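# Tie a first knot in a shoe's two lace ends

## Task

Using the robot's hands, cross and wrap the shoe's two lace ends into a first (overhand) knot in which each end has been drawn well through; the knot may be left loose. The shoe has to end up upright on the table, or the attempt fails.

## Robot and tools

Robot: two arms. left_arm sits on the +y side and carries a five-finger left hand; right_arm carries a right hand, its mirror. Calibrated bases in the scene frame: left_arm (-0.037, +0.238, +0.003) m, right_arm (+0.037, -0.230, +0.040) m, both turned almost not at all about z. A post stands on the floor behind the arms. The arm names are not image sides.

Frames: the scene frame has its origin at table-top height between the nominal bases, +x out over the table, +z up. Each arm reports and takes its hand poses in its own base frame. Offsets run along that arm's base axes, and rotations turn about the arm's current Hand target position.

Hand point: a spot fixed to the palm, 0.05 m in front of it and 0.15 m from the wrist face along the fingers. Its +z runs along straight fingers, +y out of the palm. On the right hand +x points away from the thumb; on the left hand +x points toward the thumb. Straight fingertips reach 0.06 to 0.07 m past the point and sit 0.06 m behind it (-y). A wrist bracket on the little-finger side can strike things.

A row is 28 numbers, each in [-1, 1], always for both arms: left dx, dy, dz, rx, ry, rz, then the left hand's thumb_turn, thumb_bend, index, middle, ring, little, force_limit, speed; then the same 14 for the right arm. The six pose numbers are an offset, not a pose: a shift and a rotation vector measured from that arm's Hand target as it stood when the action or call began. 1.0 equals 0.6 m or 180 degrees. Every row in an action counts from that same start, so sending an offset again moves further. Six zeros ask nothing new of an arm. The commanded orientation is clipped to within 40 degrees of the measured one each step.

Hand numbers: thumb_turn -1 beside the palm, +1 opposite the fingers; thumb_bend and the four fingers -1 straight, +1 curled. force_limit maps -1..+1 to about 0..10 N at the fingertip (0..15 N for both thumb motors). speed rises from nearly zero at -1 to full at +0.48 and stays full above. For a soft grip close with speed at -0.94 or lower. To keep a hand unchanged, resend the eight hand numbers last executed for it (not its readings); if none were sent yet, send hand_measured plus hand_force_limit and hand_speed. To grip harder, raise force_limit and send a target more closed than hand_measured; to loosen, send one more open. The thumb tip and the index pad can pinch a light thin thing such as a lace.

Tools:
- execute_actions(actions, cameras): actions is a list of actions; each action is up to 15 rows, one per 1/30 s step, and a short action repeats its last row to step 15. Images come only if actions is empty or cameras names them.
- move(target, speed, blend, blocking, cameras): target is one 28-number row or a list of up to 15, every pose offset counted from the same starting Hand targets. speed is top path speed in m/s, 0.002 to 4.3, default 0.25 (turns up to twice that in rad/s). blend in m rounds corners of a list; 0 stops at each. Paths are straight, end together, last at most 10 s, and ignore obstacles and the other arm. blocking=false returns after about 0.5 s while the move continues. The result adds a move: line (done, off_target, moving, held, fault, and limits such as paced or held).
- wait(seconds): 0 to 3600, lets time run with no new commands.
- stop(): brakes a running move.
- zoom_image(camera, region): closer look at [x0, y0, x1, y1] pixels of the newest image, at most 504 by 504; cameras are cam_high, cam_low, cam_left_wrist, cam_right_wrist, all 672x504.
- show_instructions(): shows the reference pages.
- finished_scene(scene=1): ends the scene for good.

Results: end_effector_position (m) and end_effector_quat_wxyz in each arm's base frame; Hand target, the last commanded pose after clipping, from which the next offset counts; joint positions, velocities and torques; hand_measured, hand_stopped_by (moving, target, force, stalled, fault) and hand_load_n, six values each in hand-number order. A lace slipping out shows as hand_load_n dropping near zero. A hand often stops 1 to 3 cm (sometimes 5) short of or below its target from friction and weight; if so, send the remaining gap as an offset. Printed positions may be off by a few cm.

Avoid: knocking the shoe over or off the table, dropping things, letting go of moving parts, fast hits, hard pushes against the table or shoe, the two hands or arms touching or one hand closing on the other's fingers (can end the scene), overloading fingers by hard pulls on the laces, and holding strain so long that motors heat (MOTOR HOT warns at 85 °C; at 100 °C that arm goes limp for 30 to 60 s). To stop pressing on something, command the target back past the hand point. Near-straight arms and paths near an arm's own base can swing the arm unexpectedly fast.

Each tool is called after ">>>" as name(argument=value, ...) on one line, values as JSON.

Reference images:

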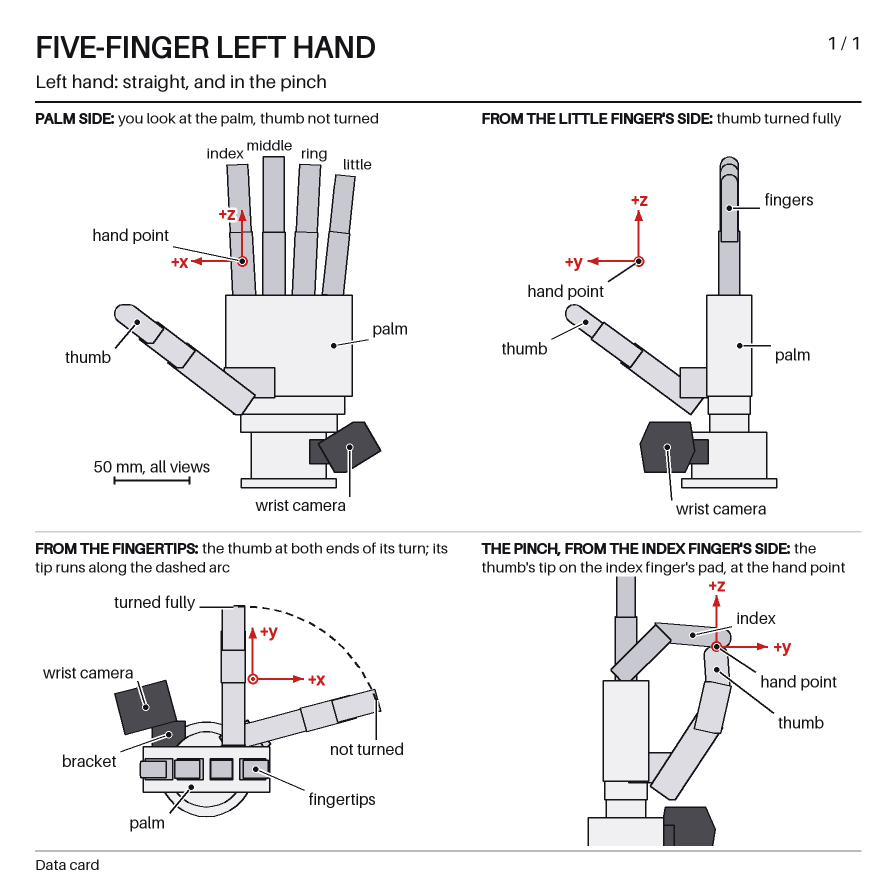

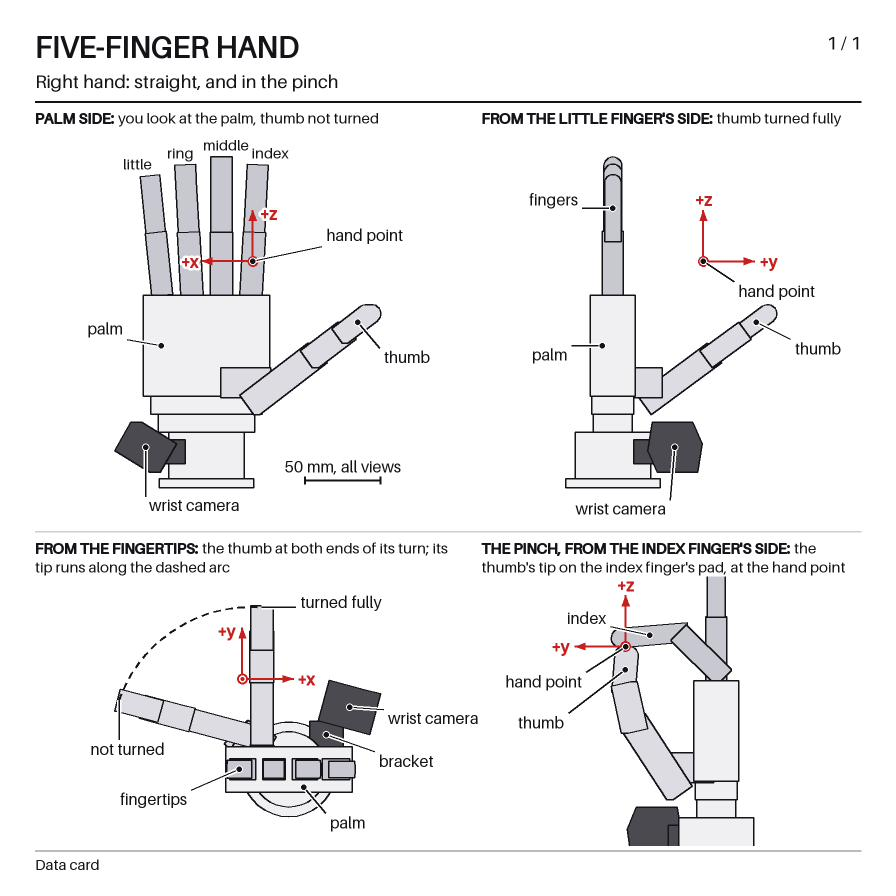

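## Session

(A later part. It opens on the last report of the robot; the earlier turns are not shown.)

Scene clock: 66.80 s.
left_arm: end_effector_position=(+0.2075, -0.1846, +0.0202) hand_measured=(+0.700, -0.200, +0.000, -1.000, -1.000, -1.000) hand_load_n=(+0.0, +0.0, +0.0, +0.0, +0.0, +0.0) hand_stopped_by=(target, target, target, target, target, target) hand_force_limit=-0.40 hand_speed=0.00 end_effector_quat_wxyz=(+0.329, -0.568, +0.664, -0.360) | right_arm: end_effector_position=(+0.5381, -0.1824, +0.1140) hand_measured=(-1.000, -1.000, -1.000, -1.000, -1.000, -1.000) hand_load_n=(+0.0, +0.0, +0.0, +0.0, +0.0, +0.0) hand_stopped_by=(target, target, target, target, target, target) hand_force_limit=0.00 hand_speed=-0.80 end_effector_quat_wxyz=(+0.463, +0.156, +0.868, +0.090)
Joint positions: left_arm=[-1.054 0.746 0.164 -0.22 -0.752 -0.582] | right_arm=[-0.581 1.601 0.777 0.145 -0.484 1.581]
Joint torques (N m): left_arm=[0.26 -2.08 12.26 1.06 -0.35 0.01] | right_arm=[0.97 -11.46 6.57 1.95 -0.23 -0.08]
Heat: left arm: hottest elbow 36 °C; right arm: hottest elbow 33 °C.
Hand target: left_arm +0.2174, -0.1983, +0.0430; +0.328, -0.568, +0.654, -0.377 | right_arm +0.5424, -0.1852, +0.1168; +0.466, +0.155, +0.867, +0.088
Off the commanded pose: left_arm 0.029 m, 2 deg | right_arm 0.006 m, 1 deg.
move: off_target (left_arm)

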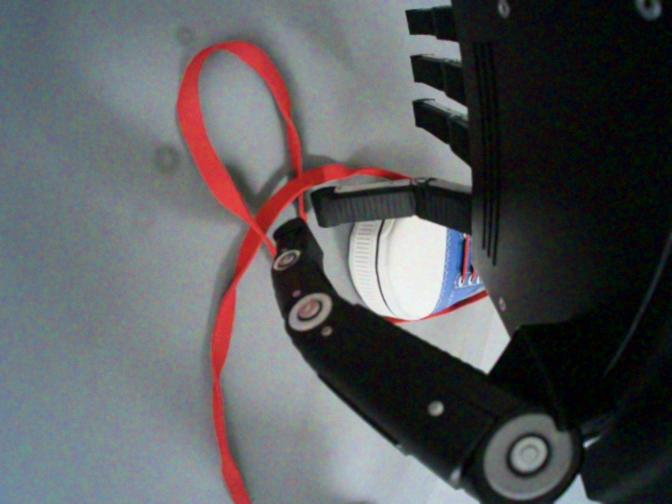

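>>> move(target=[0,0,0.04,0,0,0,0.7,-0.2,0.0,-1,-1,-1,-0.4,0.0,0,0,0,0,0,0,-1,-1,-1,-1,-1,-1,0,-0.8], speed=0.05, cameras=["cam_left_wrist"])

>>> zoom_image(camera="cam_left_wrist", region=[200, 120, 420, 320])

Scene clock: 68.77 s.
left_arm: end_effector_position=(+0.2084, -0.1860, +0.0426) hand_measured=(+0.700, -0.200, +0.000, -1.000, -1.000, -1.000) hand_load_n=(+0.0, +0.0, +0.0, +0.0, +0.0, +0.0) hand_stopped_by=(target, target, target, target, target, target) hand_force_limit=-0.40 hand_speed=0.00 end_effector_quat_wxyz=(+0.329, -0.567, +0.664, -0.359) | right_arm: end_effector_position=(+0.5381, -0.1824, +0.1140) hand_measured=(-1.000, -1.000, -1.000, -1.000, -1.000, -1.000) hand_load_n=(+0.0, +0.0, +0.0, +0.0, +0.0, +0.0) hand_stopped_by=(target, target, target, target, target, target) hand_force_limit=0.00 hand_speed=-0.80 end_effector_quat_wxyz=(+0.463, +0.156, +0.868, +0.090)
Joint positions: left_arm=[-1.054 0.677 0.214 -0.34 -0.751 -0.58] | right_arm=[-0.581 1.601 0.777 0.145 -0.484 1.581]
Joint torques (N m): left_arm=[0.03 -1.96 12.86 0.94 -0.38 0.01] | right_arm=[0.44 -11.11 6.61 1.98 -0.25 -0.06]
Heat: left arm: hottest elbow 36 °C; right arm: hottest elbow 33 °C.
Hand target: left_arm +0.2174, -0.1984, +0.0671; +0.328, -0.568, +0.654, -0.377 | right_arm +0.5424, -0.1852, +0.1168; +0.466, +0.155, +0.867, +0.088
Off the commanded pose: left_arm 0.029 m, 2 deg | right_arm 0.006 m, 1 deg.
move: off_target (left_arm)

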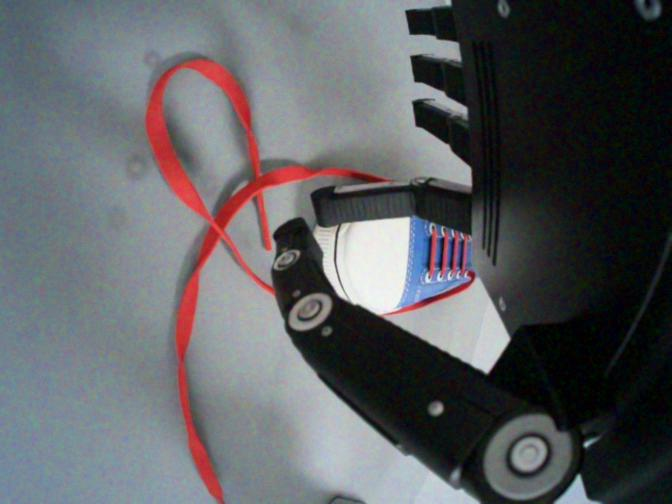

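Scaled by 2.291 from the camera's image (finer frame: 960x720).

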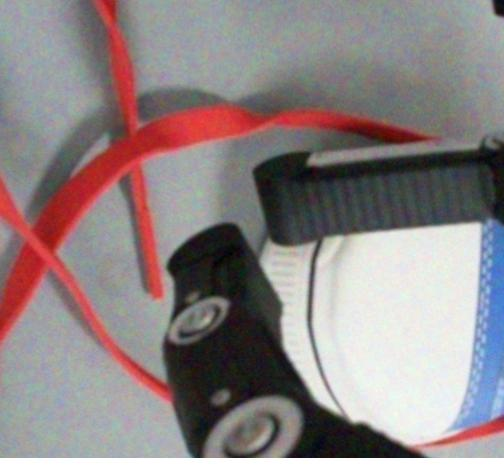

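>>> move(target=[-0.0145,-0.0077,-0.078,0,0,0,0.7,-0.22,0.0,-1,-1,-1,-0.4,0.0,0,0,0,0,0,0,-1,-1,-1,-1,-1,-1,0,-0.8], speed=0.05, cameras=["cam_left_wrist"])

>>> zoom_image(camera="cam_left_wrist", region=[200, 120, 420, 320])

Scene clock: 73.77 s.
left_arm: end_effector_position=(+0.2082, -0.1974, +0.0181) hand_measured=(+0.700, -0.220, +0.000, -1.000, -1.000, -1.000) hand_load_n=(+0.0, +0.0, +0.0, +0.0, +0.0, +0.0) hand_stopped_by=(target, target, target, target, target, target) hand_force_limit=-0.40 hand_speed=0.00 end_effector_quat_wxyz=(+0.331, -0.566, +0.658, -0.369) | right_arm: end_effector_position=(+0.5381, -0.1824, +0.1140) hand_measured=(-1.000, -1.000, -1.000, -1.000, -1.000, -1.000) hand_load_n=(+0.0, +0.0, +0.0, +0.0, +0.0, +0.0) hand_stopped_by=(target, target, target, target, target, target) hand_force_limit=0.00 hand_speed=-0.80 end_effector_quat_wxyz=(+0.463, +0.156, +0.868, +0.090)
Joint positions: left_arm=[-1.097 0.823 0.17 -0.152 -0.789 -0.614] | right_arm=[-0.581 1.601 0.777 0.145 -0.484 1.581]
Joint torques (N m): left_arm=[-0.85 -1.08 8.25 2 -0.55 -0.26] | right_arm=[1.38 -12.1 6.89 2 -0.24 -0.06]
Heat: left arm: hottest elbow 37 °C; right arm: hottest elbow 33 °C.
Hand target: left_arm +0.2088, -0.2029, +0.0202; +0.328, -0.569, +0.653, -0.377 | right_arm +0.5424, -0.1852, +0.1168; +0.466, +0.155, +0.867, +0.088
Off the commanded pose: left_arm 0.006 m, 1 deg | right_arm 0.006 m, 1 deg.
move: done

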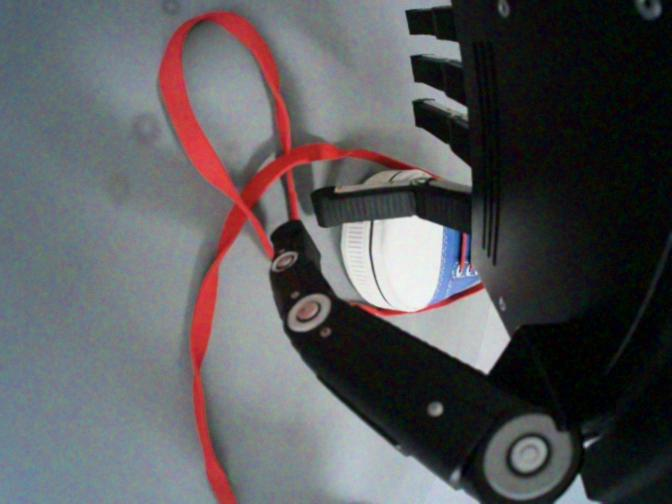

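Scaled by 2.291 from the camera's image (finer frame: 960x720).

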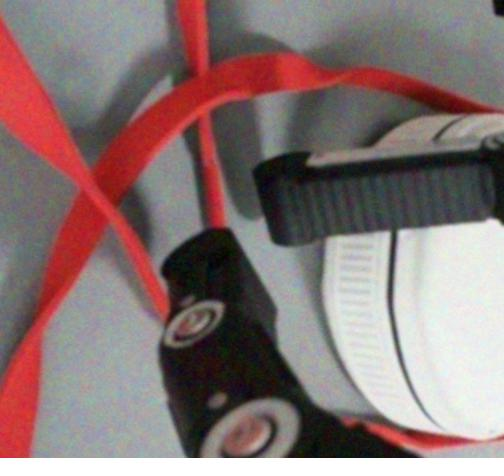

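>>> move(target=[0.003,-0.003,-0.0105,0,0,0,0.7,-0.22,0.0,-1,-1,-1,-0.4,-0.7,0,0,0,0,0,0,-1,-1,-1,-1,-1,-1,0,-0.8], speed=0.05, cameras=["cam_left_wrist"])

>>> zoom_image(camera="cam_left_wrist", region=[200, 120, 420, 320])

Scene clock: 76.17 s.
left_arm: end_effector_position=(+0.2109, -0.2017, +0.0149) hand_measured=(+0.700, -0.220, +0.000, -1.000, -1.000, -1.000) hand_load_n=(+0.0, +0.0, +0.0, +0.0, +0.0, +0.0) hand_stopped_by=(target, target, target, target, target, target) hand_force_limit=-0.40 hand_speed=-0.70 end_effector_quat_wxyz=(+0.331, -0.567, +0.655, -0.374) | right_arm: end_effector_position=(+0.5381, -0.1824, +0.1140) hand_measured=(-1.000, -1.000, -1.000, -1.000, -1.000, -1.000) hand_load_n=(+0.0, -0.5, +0.0, +0.0, +0.0, +0.0) hand_stopped_by=(target, target, target, target, target, target) hand_force_limit=0.00 hand_speed=-0.80 end_effector_quat_wxyz=(+0.463, +0.156, +0.868, +0.090)
Joint positions: left_arm=[-1.097 0.865 0.167 -0.095 -0.792 -0.615] | right_arm=[-0.581 1.601 0.777 0.145 -0.484 1.581]
Joint torques (N m): left_arm=[-0.73 -1.32 7.73 1.99 -0.29 -0.21] | right_arm=[1.08 -11.69 6.84 1.95 -0.18 -0.08]
Heat: left arm: hottest elbow 37 °C; right arm: hottest elbow 33 °C.
Hand target: left_arm +0.2106, -0.2047, +0.0140; +0.328, -0.569, +0.654, -0.377 | right_arm +0.5424, -0.1852, +0.1168; +0.466, +0.155, +0.867, +0.088
Off the commanded pose: left_arm 0.003 m, 1 deg | right_arm 0.006 m, 1 deg.
move: done

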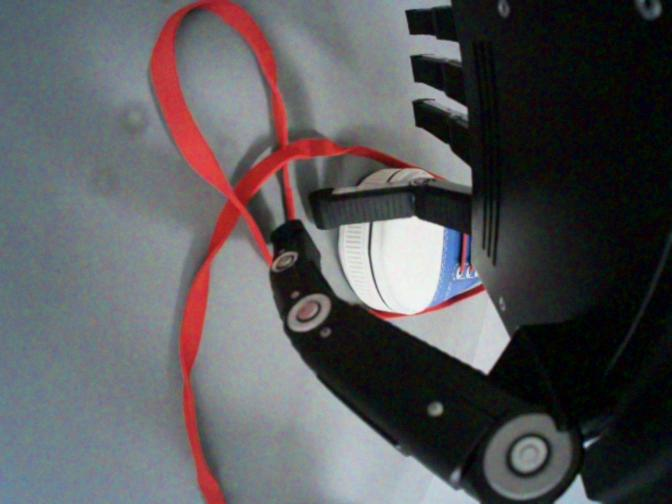

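Scaled by 2.291 from the camera's image (finer frame: 960x720).

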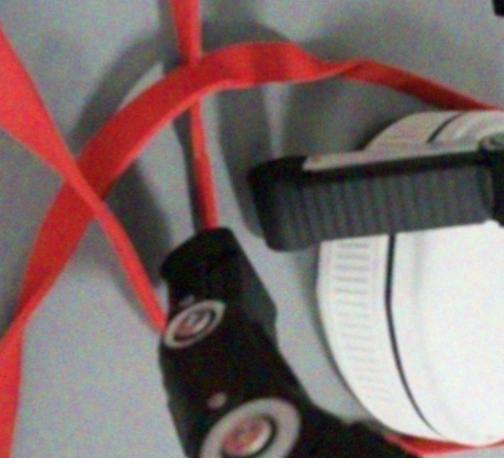

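>>> move(target=[0.0,0.0,-0.0085,0,0,0,0.7,-0.22,0.16,-1,-1,-1,-0.4,-0.7,0,0,0,0,0,0,-1,-1,-1,-1,-1,-1,0,-0.8], speed=0.03, cameras=["cam_left_wrist"])

>>> zoom_image(camera="cam_left_wrist", region=[200, 120, 420, 320])

Scene clock: 77.83 s.
left_arm: end_effector_position=(+0.2122, -0.2035, +0.0125) hand_measured=(+0.700, -0.220, +0.160, -1.000, -1.000, -1.000) hand_load_n=(+0.0, +0.0, +0.0, +0.0, +0.0, +0.0) hand_stopped_by=(target, target, target, target, target, target) hand_force_limit=-0.40 hand_speed=-0.70 end_effector_quat_wxyz=(+0.331, -0.568, +0.652, -0.377) | right_arm: end_effector_position=(+0.5381, -0.1824, +0.1140) hand_measured=(-1.000, -1.000, -1.000, -1.000, -1.000, -1.000) hand_load_n=(+0.0, +0.0, +0.0, +0.0, +0.0, +0.0) hand_stopped_by=(target, target, target, target, target, target) hand_force_limit=0.00 hand_speed=-0.80 end_effector_quat_wxyz=(+0.463, +0.156, +0.868, +0.090)
Joint positions: left_arm=[-1.097 0.889 0.162 -0.059 -0.794 -0.616] | right_arm=[-0.581 1.601 0.777 0.145 -0.484 1.581]
Joint torques (N m): left_arm=[-0.62 -1.2 7.27 1.91 -0.2 -0.2] | right_arm=[0.44 -12.69 6.76 1.99 -0.2 -0.06]
Heat: left arm: hottest elbow 37 °C; right arm: hottest elbow 33 °C.
Hand target: left_arm +0.2107, -0.2048, +0.0090; +0.328, -0.569, +0.653, -0.377 | right_arm +0.5424, -0.1852, +0.1168; +0.466, +0.155, +0.867, +0.088
Off the commanded pose: left_arm 0.004 m, 0 deg | right_arm 0.006 m, 1 deg.
move: done

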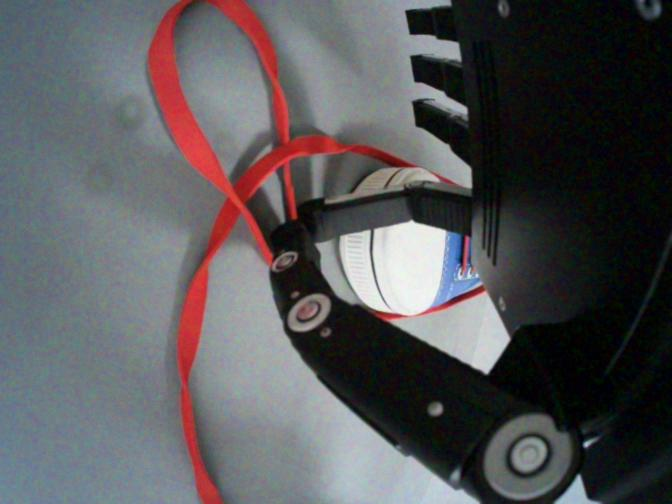

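Scaled by 2.291 from the camera's image (finer frame: 960x720).

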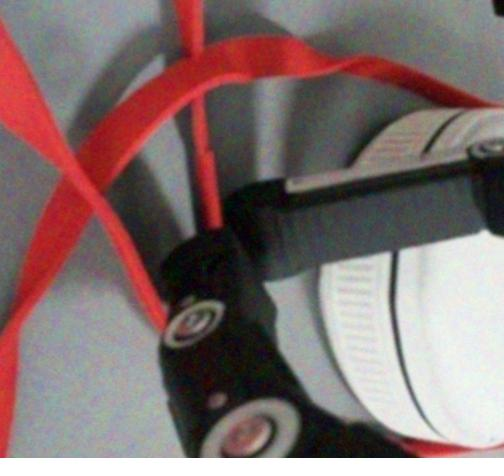

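>>> move(target=[[0,0,-0.0055,0,0,0,0.7,-0.22,0.30,-1,-1,-1,-0.4,-0.7,0,0,0,0,0,0,-1,-1,-1,-1,-1,-1,0,-0.8]], speed=0.03, cameras=["cam_left_wrist"])

Scene clock: 80.13 s.
left_arm: end_effector_position=(+0.2124, -0.2041, +0.0097) hand_measured=(+0.700, -0.220, +0.294, -1.000, -1.000, -1.000) hand_load_n=(+0.0, +0.0, +7.5, +0.0, +0.0, +0.0) hand_stopped_by=(target, target, force, target, target, target) hand_force_limit=-0.40 hand_speed=-0.70 end_effector_quat_wxyz=(+0.331, -0.568, +0.651, -0.379) | right_arm: end_effector_position=(+0.5381, -0.1824, +0.1140) hand_measured=(-1.000, -1.000, -1.000, -1.000, -1.000, -1.000) hand_load_n=(+0.0, +0.0, +0.0, +0.0, +0.0, +0.0) hand_stopped_by=(target, target, target, target, target, target) hand_force_limit=0.00 hand_speed=-0.80 end_effector_quat_wxyz=(+0.463, +0.156, +0.868, +0.090)
Joint positions: left_arm=[-1.097 0.905 0.157 -0.034 -0.793 -0.616] | right_arm=[-0.581 1.601 0.777 0.145 -0.484 1.581]
Joint torques (N m): left_arm=[-0.5 -1.14 7.15 1.78 -0.23 -0.2] | right_arm=[0.79 -11.58 6.76 2 -0.18 -0.08]
Heat: left arm: hottest elbow 37 °C; right arm: hottest elbow 33 °C.
Hand target: left_arm +0.2106, -0.2047, +0.0057; +0.328, -0.569, +0.653, -0.377 | right_arm +0.5424, -0.1852, +0.1168; +0.466, +0.155, +0.867, +0.088
Off the commanded pose: left_arm 0.004 m, 0 deg | right_arm 0.006 m, 1 deg.
move: done

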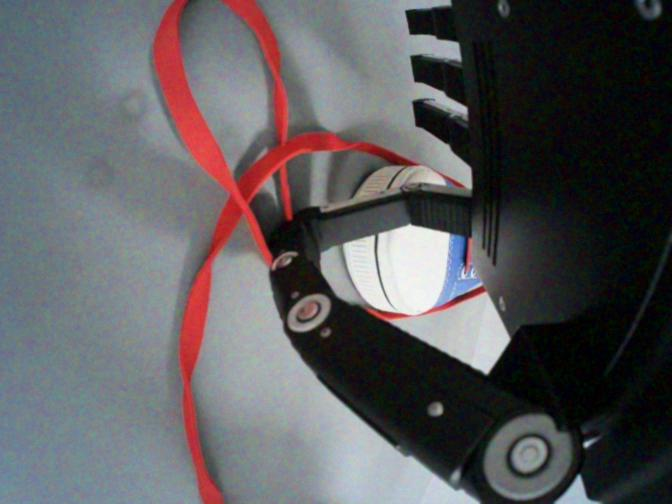

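>>> zoom_image(camera="cam_left_wrist", region=[220, 150, 380, 300])

Scaled by 3.150 from the camera's image (finer frame: 960x720).

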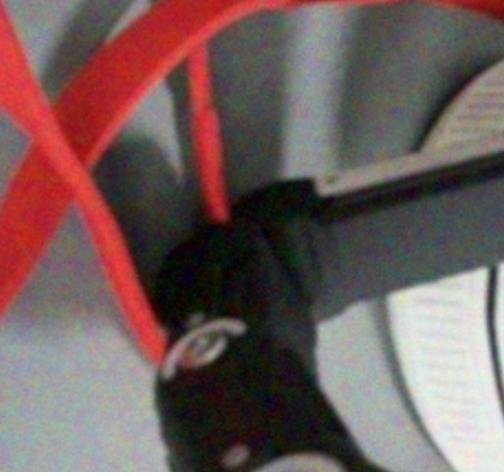

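>>> move(target=[[0,0,-0.001,0,0,0,0.7,-0.19,0.45,-1,-1,-1,0.1,-0.8,0,0,0,0,0,0,-1,-1,-1,-1,-1,-1,0,-0.8]], speed=0.03, cameras=["cam_left_wrist"])

>>> zoom_image(camera="cam_left_wrist", region=[220, 150, 380, 300])

Scene clock: 81.30 s.
left_arm: end_effector_position=(+0.2126, -0.2044, +0.0097) hand_measured=(+0.700, -0.194, +0.294, -1.000, -1.000, -1.000) hand_load_n=(+0.0, +4.0, +7.5, -0.5, +0.0, +0.0) hand_stopped_by=(target, target, force, target, target, target) hand_force_limit=0.10 hand_speed=-0.80 end_effector_quat_wxyz=(+0.330, -0.568, +0.651, -0.379) | right_arm: end_effector_position=(+0.5381, -0.1824, +0.1140) hand_measured=(-1.000, -1.000, -1.000, -1.000, -1.000, -1.000) hand_load_n=(+0.0, +0.0, +0.0, +0.0, +0.0, +0.0) hand_stopped_by=(target, target, target, target, target, target) hand_force_limit=0.00 hand_speed=-0.80 end_effector_quat_wxyz=(+0.463, +0.156, +0.868, +0.090)
Joint positions: left_arm=[-1.097 0.907 0.157 -0.031 -0.793 -0.616] | right_arm=[-0.581 1.601 0.777 0.145 -0.484 1.581]
Joint torques (N m): left_arm=[-0.85 -1.08 7.05 1.83 -0.21 -0.19] | right_arm=[1.26 -12.22 6.61 2.04 -0.19 -0.05]
Heat: left arm: hottest elbow 37 °C; right arm: hottest elbow 33 °C.
Hand target: left_arm +0.2106, -0.2047, +0.0050; +0.328, -0.569, +0.653, -0.377 | right_arm +0.5424, -0.1852, +0.1168; +0.466, +0.155, +0.867, +0.088
Off the commanded pose: left_arm 0.005 m, 0 deg | right_arm 0.006 m, 1 deg.
move: done

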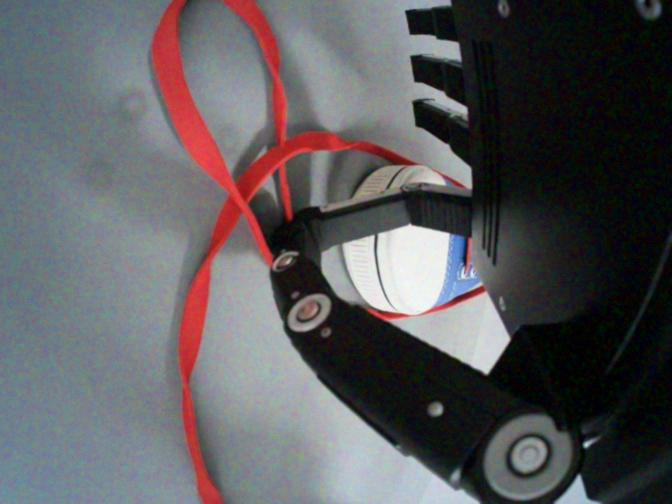

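Scaled by 3.150 from the camera's image (finer frame: 960x720).

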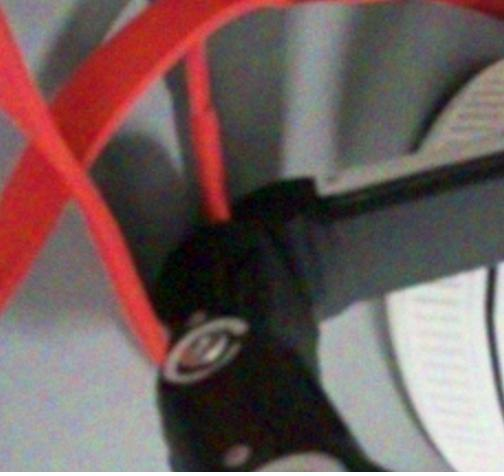

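>>> move(target=[[0,0,0.06,0,0,0,0.7,-0.19,0.45,-1,-1,-1,0.1,-0.8,0,0,0,0,0,0,-1,-1,-1,-1,-1,-1,0,-0.8]], speed=0.05, cameras=["cam_left_wrist"])

>>> zoom_image(camera="cam_left_wrist", region=[180, 100, 400, 320])

Scene clock: 85.23 s.
left_arm: end_effector_position=(+0.2032, -0.1881, +0.0191) hand_measured=(+0.700, -0.194, +0.294, -1.000, -1.000, -1.000) hand_load_n=(+0.0, +4.0, +7.5, +0.0, +0.0, +0.0) hand_stopped_by=(target, target, force, target, target, target) hand_force_limit=0.10 hand_speed=-0.80 end_effector_quat_wxyz=(+0.334, -0.565, +0.665, -0.357) | right_arm: end_effector_position=(+0.5381, -0.1824, +0.1140) hand_measured=(-1.000, -1.000, -1.000, -1.000, -1.000, -1.000) hand_load_n=(+0.0, -0.5, +0.0, +0.0, +0.0, +0.0) hand_stopped_by=(target, target, target, target, target, target) hand_force_limit=0.00 hand_speed=-0.80 end_effector_quat_wxyz=(+0.463, +0.156, +0.868, +0.090)
Joint positions: left_arm=[-1.097 0.771 0.173 -0.237 -0.788 -0.616] | right_arm=[-0.581 1.601 0.777 0.145 -0.484 1.581]
Joint torques (N m): left_arm=[-0.73 -2.37 11.96 1.07 -0.41 -0.15] | right_arm=[1.38 -10.64 6.68 2 -0.21 -0.05]
Heat: left arm: hottest elbow 37 °C; right arm: hottest elbow 33 °C.
Hand target: left_arm +0.2106, -0.2047, +0.0410; +0.328, -0.568, +0.654, -0.377 | right_arm +0.5424, -0.1852, +0.1168; +0.466, +0.155, +0.867, +0.088
Off the commanded pose: left_arm 0.029 m, 3 deg | right_arm 0.006 m, 1 deg.
move: off_target (left_arm)

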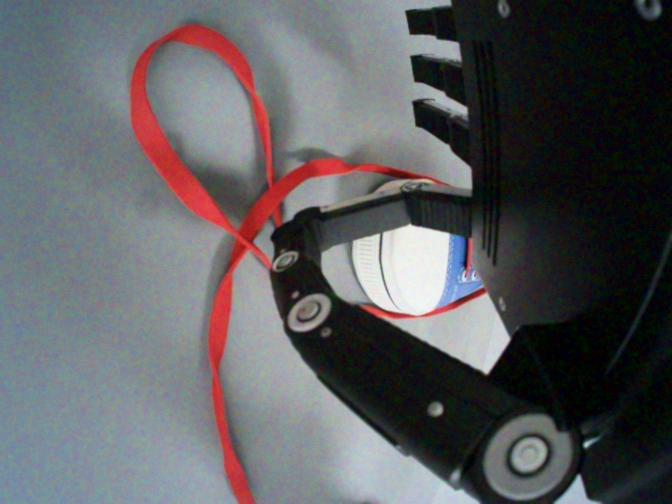

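Scaled by 2.291 from the camera's image (finer frame: 960x720).

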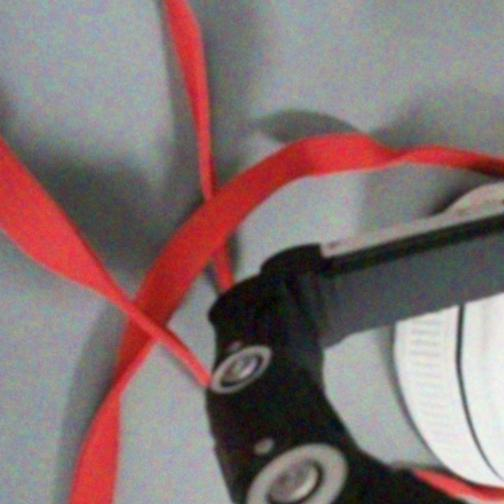

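>>> move(target=[[0.01,-0.01,0.06,0,0,0,0.7,-0.19,0.45,-1,-1,-1,0.1,-0.8,0,0,0,0,0,0,-1,-1,-1,-1,-1,-1,0,-0.8]], speed=0.05, cameras=["cam_left_wrist"])

>>> zoom_image(camera="cam_left_wrist", region=[180, 100, 400, 320])

Scene clock: 86.83 s.
left_arm: end_effector_position=(+0.2080, -0.1983, +0.0530) hand_measured=(+0.700, -0.194, +0.294, -1.000, -1.000, -1.000) hand_load_n=(+0.0, +4.0, +7.5, +0.0, +0.0, +0.0) hand_stopped_by=(target, target, force, target, target, target) hand_force_limit=0.10 hand_speed=-0.80 end_effector_quat_wxyz=(+0.330, -0.566, +0.664, -0.359) | right_arm: end_effector_position=(+0.5381, -0.1824, +0.1140) hand_measured=(-1.000, -1.000, -1.000, -1.000, -1.000, -1.000) hand_load_n=(+0.0, +0.0, +0.0, +0.0, +0.0, +0.0) hand_stopped_by=(target, target, target, target, target, target) hand_force_limit=0.00 hand_speed=-0.80 end_effector_quat_wxyz=(+0.463, +0.156, +0.868, +0.090)
Joint positions: left_arm=[-1.094 0.714 0.257 -0.372 -0.781 -0.616] | right_arm=[-0.581 1.601 0.777 0.145 -0.484 1.581]
Joint torques (N m): left_arm=[0.15 -2.55 12.82 1.02 -0.34 -0.03] | right_arm=[0.73 -11.16 6.69 1.73 -0.23 -0.03]
Heat: left arm: hottest elbow 37 °C; right arm: hottest elbow 33 °C.
Hand target: left_arm +0.2166, -0.2107, +0.0770; +0.328, -0.568, +0.654, -0.377 | right_arm +0.5424, -0.1852, +0.1168; +0.466, +0.155, +0.867, +0.088
Off the commanded pose: left_arm 0.028 m, 2 deg | right_arm 0.006 m, 1 deg.
move: off_target (left_arm)

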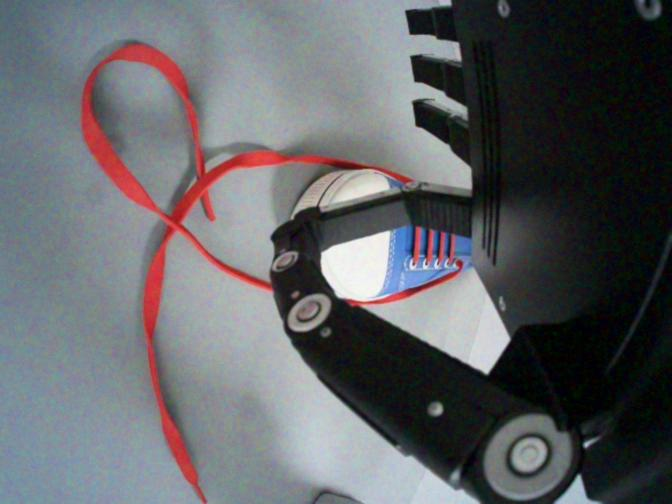

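Scaled by 2.291 from the camera's image (finer frame: 960x720).

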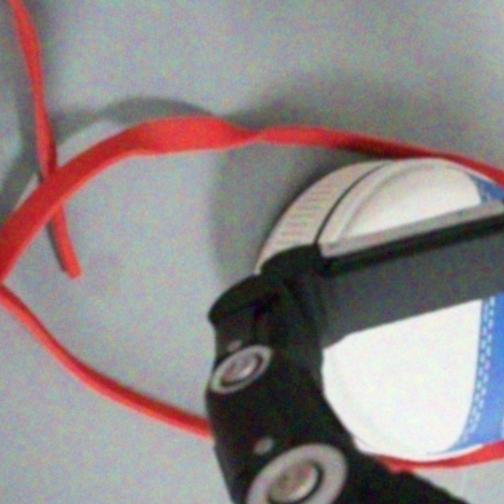

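>>> zoom_image(camera="cam_left_wrist", region=[140, 140, 260, 260])

Scaled by 4.200 from the camera's image (finer frame: 960x720).

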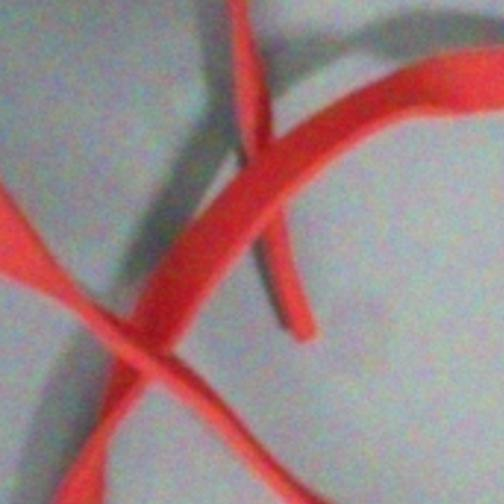

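>>> move(target=[[-0.0227,0.0228,-0.085,0,0,0,0.7,-0.21,0.10,-1,-1,-1,-0.2,-0.7,0,0,0,0,0,0,-1,-1,-1,-1,-1,-1,0,-0.8]], speed=0.06, cameras=["cam_left_wrist"])

>>> zoom_image(camera="cam_left_wrist", region=[180, 130, 360, 290])

Scene clock: 101.93 s.
left_arm: end_effector_position=(+0.2021, -0.1909, +0.0232) hand_measured=(+0.700, -0.210, +0.100, -1.000, -1.000, -1.000) hand_load_n=(+0.0, +0.0, +0.0, +0.0, +0.0, -0.5) hand_stopped_by=(target, target, target, target, target, target) hand_force_limit=-0.20 hand_speed=-0.70 end_effector_quat_wxyz=(+0.332, -0.566, +0.658, -0.369) | right_arm: end_effector_position=(+0.5381, -0.1824, +0.1140) hand_measured=(-1.000, -1.000, -1.000, -1.000, -1.000, -1.000) hand_load_n=(+0.0, +0.0, +0.0, +0.0, +0.0, +0.0) hand_stopped_by=(target, target, target, target, target, target) hand_force_limit=0.00 hand_speed=-0.80 end_effector_quat_wxyz=(+0.463, +0.156, +0.868, +0.090)
Joint positions: left_arm=[-1.113 0.749 0.167 -0.235 -0.8 -0.63] | right_arm=[-0.581 1.601 0.777 0.145 -0.484 1.581]
Joint torques (N m): left_arm=[-0.85 -0.62 8.73 1.92 -0.56 -0.24] | right_arm=[0.38 -11.28 6.84 2.02 -0.24 -0.07]
Heat: left arm: hottest elbow 40 °C; right arm: hottest elbow 34 °C.
Hand target: left_arm +0.2030, -0.1970, +0.0259; +0.328, -0.569, +0.653, -0.377 | right_arm +0.5424, -0.1852, +0.1168; +0.466, +0.155, +0.867, +0.088
Off the commanded pose: left_arm 0.007 m, 1 deg | right_arm 0.006 m, 1 deg.
move: done

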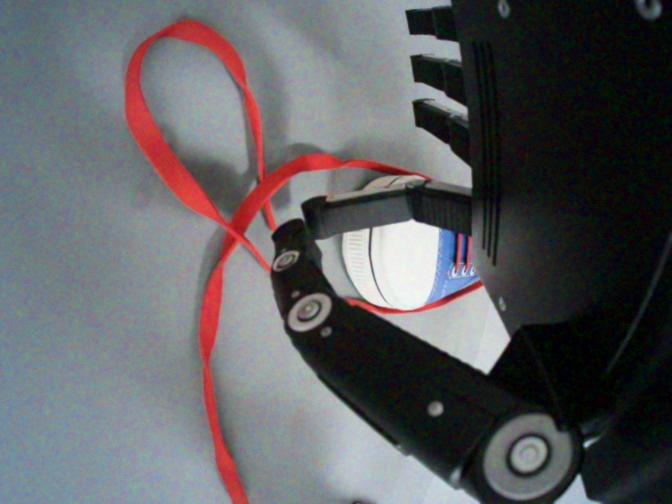

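Scaled by 2.800 from the camera's image (finer frame: 960x720).

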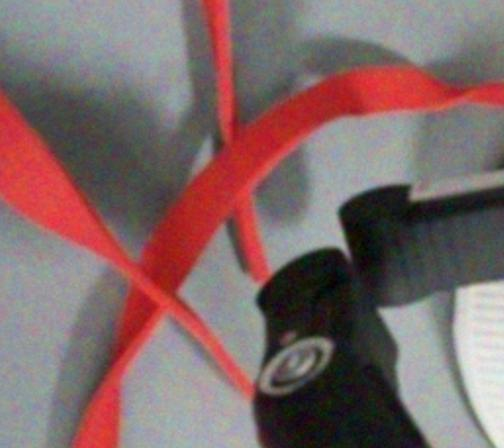

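>>> move(target=[[-0.0025,0.0055,-0.0235,0,0,0,0.7,-0.21,0.17,-1,-1,-1,-0.2,-0.7,0,0,0,0,0,0,-1,-1,-1,-1,-1,-1,0,-0.8]], speed=0.04, cameras=["cam_left_wrist"])

>>> zoom_image(camera="cam_left_wrist", region=[200, 130, 380, 290])

Scene clock: 103.97 s.
left_arm: end_effector_position=(+0.2023, -0.1900, +0.0125) hand_measured=(+0.700, -0.210, +0.170, -1.000, -1.000, -1.000) hand_load_n=(+0.0, +0.0, +0.0, +0.0, +0.0, +0.0) hand_stopped_by=(target, target, target, target, target, target) hand_force_limit=-0.20 hand_speed=-0.70 end_effector_quat_wxyz=(+0.332, -0.568, +0.655, -0.373) | right_arm: end_effector_position=(+0.5381, -0.1824, +0.1140) hand_measured=(-1.000, -1.000, -1.000, -1.000, -1.000, -1.000) hand_load_n=(+0.0, -0.5, +0.0, +0.0, +0.0, +0.0) hand_stopped_by=(target, target, target, target, target, target) hand_force_limit=0.00 hand_speed=-0.80 end_effector_quat_wxyz=(+0.463, +0.156, +0.868, +0.090)
Joint positions: left_arm=[-1.113 0.79 0.139 -0.158 -0.803 -0.633] | right_arm=[-0.581 1.601 0.777 0.145 -0.484 1.581]
Joint torques (N m): left_arm=[-1.08 -0.56 7.98 2.02 -0.39 -0.22] | right_arm=[0.21 -11.34 6.53 1.98 -0.22 -0.1]
Heat: left arm: hottest elbow 40 °C; right arm: hottest elbow 34 °C.
Hand target: left_arm +0.2015, -0.1938, +0.0119; +0.328, -0.569, +0.653, -0.377 | right_arm +0.5424, -0.1852, +0.1168; +0.466, +0.155, +0.867, +0.088
Off the commanded pose: left_arm 0.004 m, 1 deg | right_arm 0.006 m, 1 deg.
move: done

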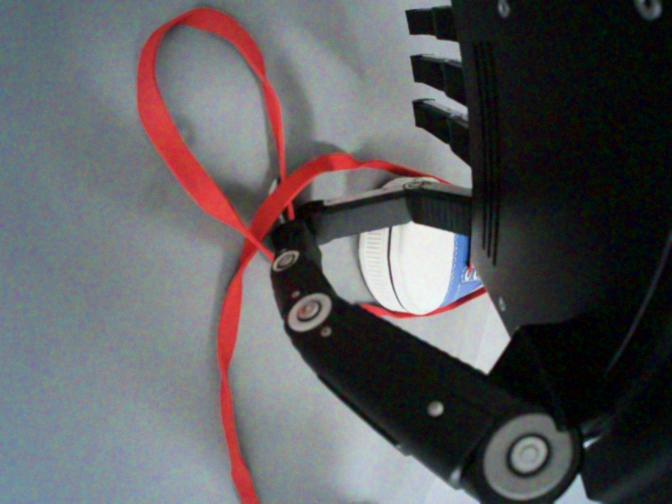

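Scaled by 2.800 from the camera's image (finer frame: 960x720).

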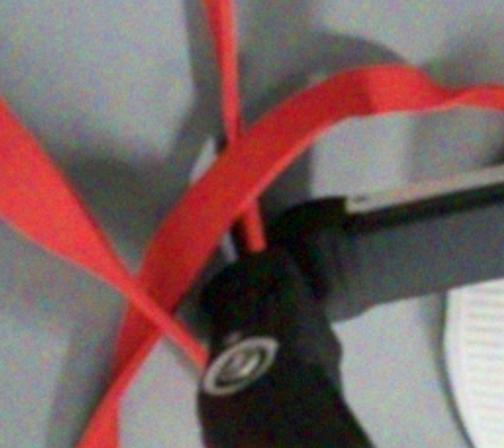

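>>> move(target=[[0,0,-0.0075,0,0,0,0.7,-0.21,0.19,-1,-1,-1,-0.2,-0.8,0,0,0,0,0,0,-1,-1,-1,-1,-1,-1,0,-0.8]], speed=0.03, cameras=["cam_left_wrist"])

>>> zoom_image(camera="cam_left_wrist", region=[200, 130, 380, 290])

Scene clock: 104.97 s.
left_arm: end_effector_position=(+0.2038, -0.1905, +0.0102) hand_measured=(+0.700, -0.210, +0.190, -1.000, -1.000, -1.000) hand_load_n=(+0.0, +0.0, +0.0, +0.0, +0.0, +0.0) hand_stopped_by=(target, target, target, target, target, target) hand_force_limit=-0.20 hand_speed=-0.80 end_effector_quat_wxyz=(+0.334, -0.568, +0.652, -0.375) | right_arm: end_effector_position=(+0.5381, -0.1824, +0.1140) hand_measured=(-1.000, -1.000, -1.000, -1.000, -1.000, -1.000) hand_load_n=(+0.0, +0.0, +0.0, +0.0, +0.0, +0.0) hand_stopped_by=(target, target, target, target, target, target) hand_force_limit=0.00 hand_speed=-0.80 end_effector_quat_wxyz=(+0.463, +0.156, +0.868, +0.090)
Joint positions: left_arm=[-1.113 0.811 0.133 -0.124 -0.81 -0.633] | right_arm=[-0.581 1.601 0.777 0.145 -0.484 1.581]
Joint torques (N m): left_arm=[-0.56 -0.32 7.64 1.95 -0.11 -0.25] | right_arm=[0.21 -11.34 6.61 2.14 -0.29 -0.05]
Heat: left arm: hottest elbow 40 °C; right arm: hottest elbow 34 °C.
Hand target: left_arm +0.2015, -0.1937, +0.0074; +0.328, -0.569, +0.653, -0.377 | right_arm +0.5424, -0.1852, +0.1168; +0.466, +0.155, +0.867, +0.088
Off the commanded pose: left_arm 0.005 m, 1 deg | right_arm 0.006 m, 1 deg.
move: done

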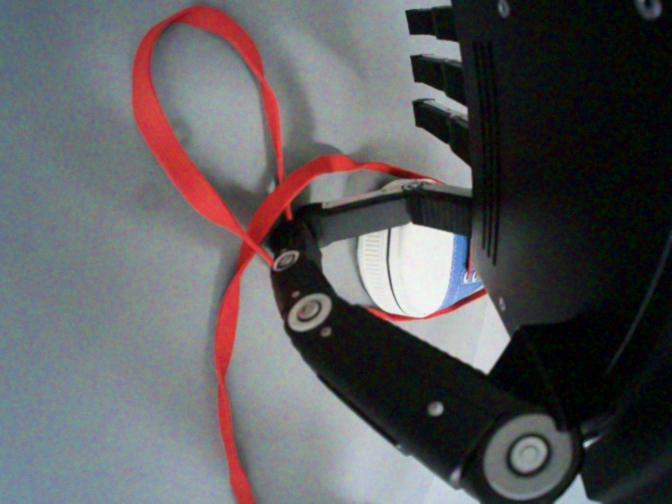

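Scaled by 2.800 from the camera's image (finer frame: 960x720).

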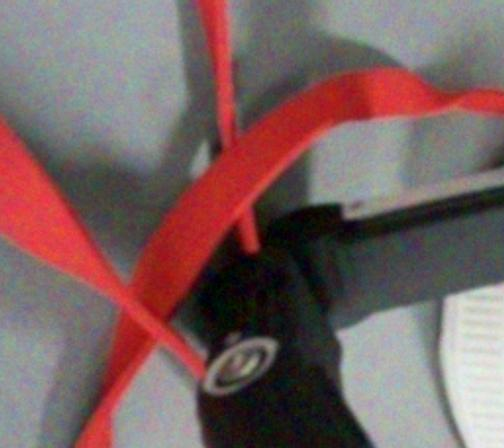

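>>> move(target=[[-0.0055,0,-0.0015,0,0,0,0.7,-0.21,0.17,-1,-1,-1,-0.2,-0.8,0,0,0,0,0,0,-1,-1,-1,-1,-1,-1,0,-0.8]], speed=0.03, cameras=["cam_left_wrist"])

>>> zoom_image(camera="cam_left_wrist", region=[240, 160, 360, 270])

Scene clock: 105.87 s.
left_arm: end_effector_position=(+0.2022, -0.1911, +0.0102) hand_measured=(+0.700, -0.210, +0.170, -1.000, -1.000, -1.000) hand_load_n=(+0.0, +0.0, -2.0, -0.5, +0.0, -0.5) hand_stopped_by=(target, target, target, target, target, target) hand_force_limit=-0.20 hand_speed=-0.80 end_effector_quat_wxyz=(+0.335, -0.567, +0.651, -0.378) | right_arm: end_effector_position=(+0.5381, -0.1824, +0.1140) hand_measured=(-1.000, -1.000, -1.000, -1.000, -1.000, -1.000) hand_load_n=(+0.0, +0.0, +0.0, +0.0, +0.0, +0.0) hand_stopped_by=(target, target, target, target, target, target) hand_force_limit=0.00 hand_speed=-0.80 end_effector_quat_wxyz=(+0.463, +0.156, +0.868, +0.090)
Joint positions: left_arm=[-1.127 0.811 0.13 -0.124 -0.822 -0.642] | right_arm=[-0.581 1.601 0.777 0.145 -0.484 1.581]
Joint torques (N m): left_arm=[-1.26 -0.62 7.71 1.25 -0.1 -0.37] | right_arm=[1.85 -12.1 6.65 2 -0.22 -0.09]
Heat: left arm: hottest elbow 39 °C; right arm: hottest elbow 34 °C.
Hand target: left_arm +0.1982, -0.1937, +0.0065; +0.328, -0.569, +0.653, -0.377 | right_arm +0.5424, -0.1852, +0.1168; +0.466, +0.155, +0.867, +0.088
Off the commanded pose: left_arm 0.006 m, 1 deg | right_arm 0.006 m, 1 deg.
move: done

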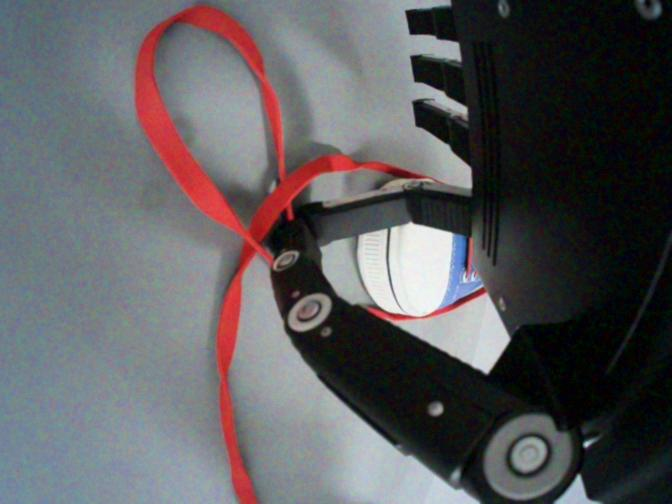

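Scaled by 4.200 from the camera's image (finer frame: 960x720).

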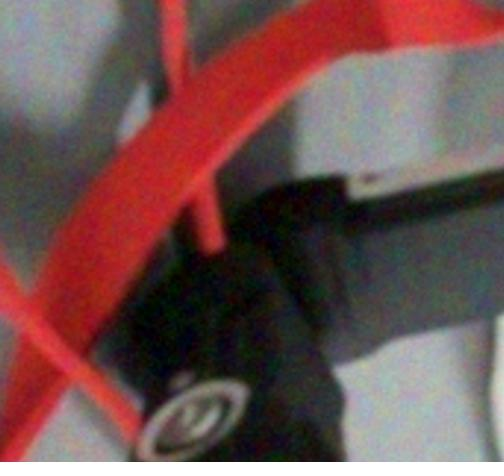

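>>> move(target=[[0.003,0,-0.005,0,0,0,0.7,-0.21,0.30,-1,-1,-1,-0.6,-0.9,0,0,0,0,0,0,-1,-1,-1,-1,-1,-1,0,-0.8]], speed=0.03, cameras=["cam_left_wrist"])

>>> zoom_image(camera="cam_left_wrist", region=[240, 160, 360, 270])

Scene clock: 109.23 s.
left_arm: end_effector_position=(+0.2025, -0.1930, +0.0088) hand_measured=(+0.700, -0.210, +0.272, -1.000, -1.000, -1.000) hand_load_n=(+0.0, +0.5, +2.5, +0.0, +0.0, +0.0) hand_stopped_by=(target, target, force, target, target, target) hand_force_limit=-0.60 hand_speed=-0.90 end_effector_quat_wxyz=(+0.333, -0.567, +0.650, -0.379) | right_arm: end_effector_position=(+0.5381, -0.1824, +0.1140) hand_measured=(-1.000, -1.000, -1.000, -1.000, -1.000, -1.000) hand_load_n=(+0.0, +0.0, +0.0, +0.0, +0.0, +0.0) hand_stopped_by=(target, target, target, target, target, target) hand_force_limit=0.00 hand_speed=-0.80 end_effector_quat_wxyz=(+0.463, +0.156, +0.868, +0.090)
Joint positions: left_arm=[-1.127 0.826 0.128 -0.103 -0.819 -0.642] | right_arm=[-0.581 1.601 0.777 0.145 -0.484 1.581]
Joint torques (N m): left_arm=[-0.32 -0.21 7.3 1.77 0.06 -0.22] | right_arm=[1.26 -11.52 6.6 2.07 -0.19 -0.06]
Heat: left arm: hottest elbow 39 °C; right arm: hottest elbow 34 °C.
Hand target: left_arm +0.2000, -0.1938, +0.0035; +0.328, -0.569, +0.653, -0.377 | right_arm +0.5424, -0.1852, +0.1168; +0.466, +0.155, +0.867, +0.088
Off the commanded pose: left_arm 0.006 m, 1 deg | right_arm 0.006 m, 1 deg.
move: done

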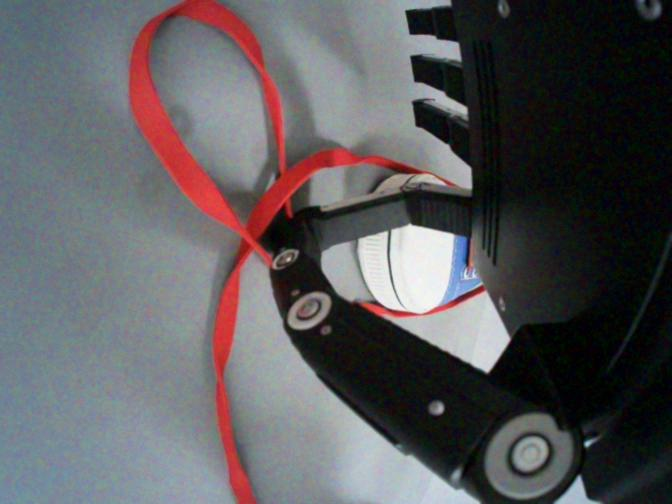

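Scaled by 4.200 from the camera's image (finer frame: 960x720).

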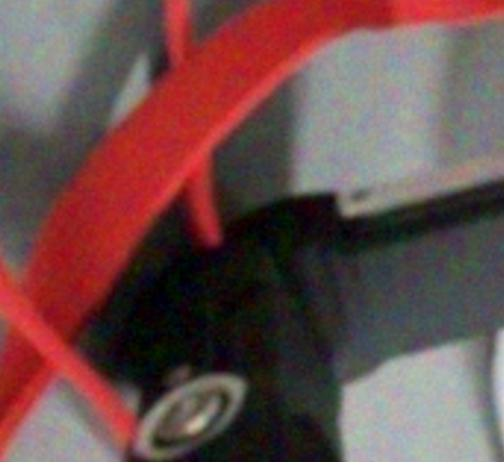

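>>> move(target=[[0,0,0,0,0,0,0.7,-0.19,0.45,-1,-1,-1,0.6,-0.8,0,0,0,0,0,0,-1,-1,-1,-1,-1,-1,0,-0.8],[0,-0.03,0,0,0,0,0.7,-0.19,0.45,-1,-1,-1,0.6,-0.8,0,0,0,0,0,0,-1,-1,-1,-1,-1,-1,0,-0.8]], speed=0.03, cameras=["cam_left_wrist"])

>>> zoom_image(camera="cam_left_wrist", region=[220, 130, 360, 270])

Scene clock: 115.30 s.
left_arm: end_effector_position=(+0.2032, -0.1974, +0.0061) hand_measured=(+0.700, -0.192, +0.304, -1.000, -1.000, -1.000) hand_load_n=(+0.0, +3.5, +9.5, +0.0, +0.0, +0.0) hand_stopped_by=(target, target, force, target, target, target) hand_force_limit=0.60 hand_speed=-0.80 end_effector_quat_wxyz=(+0.347, -0.565, +0.650, -0.372) | right_arm: end_effector_position=(+0.5381, -0.1824, +0.1140) hand_measured=(-1.000, -1.000, -1.000, -1.000, -1.000, -1.000) hand_load_n=(+0.0, +0.0, +0.0, +0.0, +0.0, +0.0) hand_stopped_by=(target, target, target, target, target, target) hand_force_limit=0.00 hand_speed=-0.80 end_effector_quat_wxyz=(+0.463, +0.156, +0.868, +0.090)
Joint positions: left_arm=[-1.162 0.899 0.148 -0.091 -0.868 -0.672] | right_arm=[-0.581 1.601 0.777 0.145 -0.484 1.581]
Joint torques (N m): left_arm=[-1.26 1.03 8.81 1.65 0.82 -0.41] | right_arm=[1.32 -11.22 6.79 1.95 -0.27 -0.02]
Heat: left arm: hottest elbow 39 °C; right arm: hottest elbow 34 °C.
Hand target: left_arm +0.2000, -0.2117, +0.0034; +0.328, -0.569, +0.654, -0.377 | right_arm +0.5424, -0.1852, +0.1168; +0.466, +0.155, +0.867, +0.088
Off the commanded pose: left_arm 0.015 m, 2 deg | right_arm 0.006 m, 1 deg.
move: off_target (left_arm)

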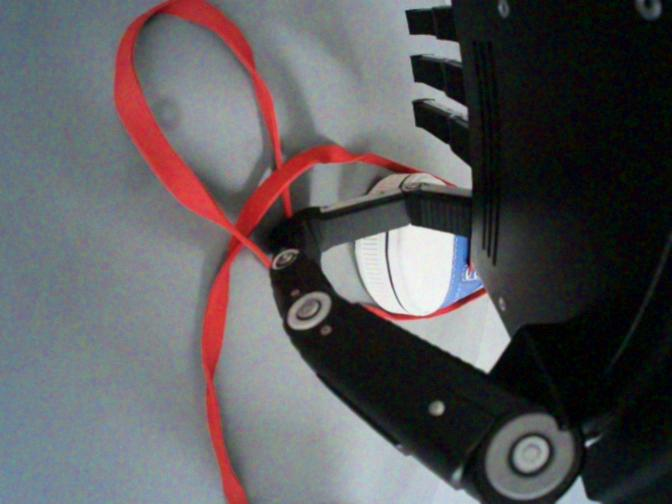

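Scaled by 3.600 from the camera's image (finer frame: 960x720).

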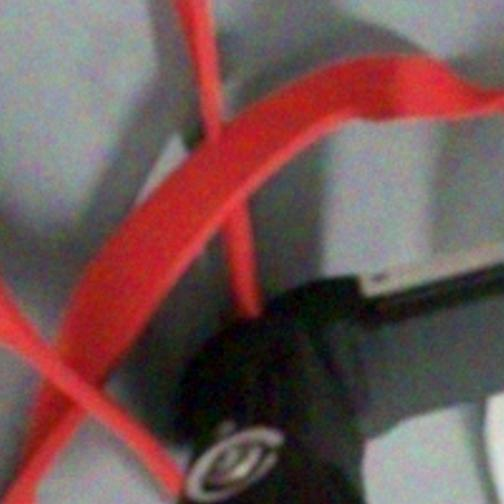

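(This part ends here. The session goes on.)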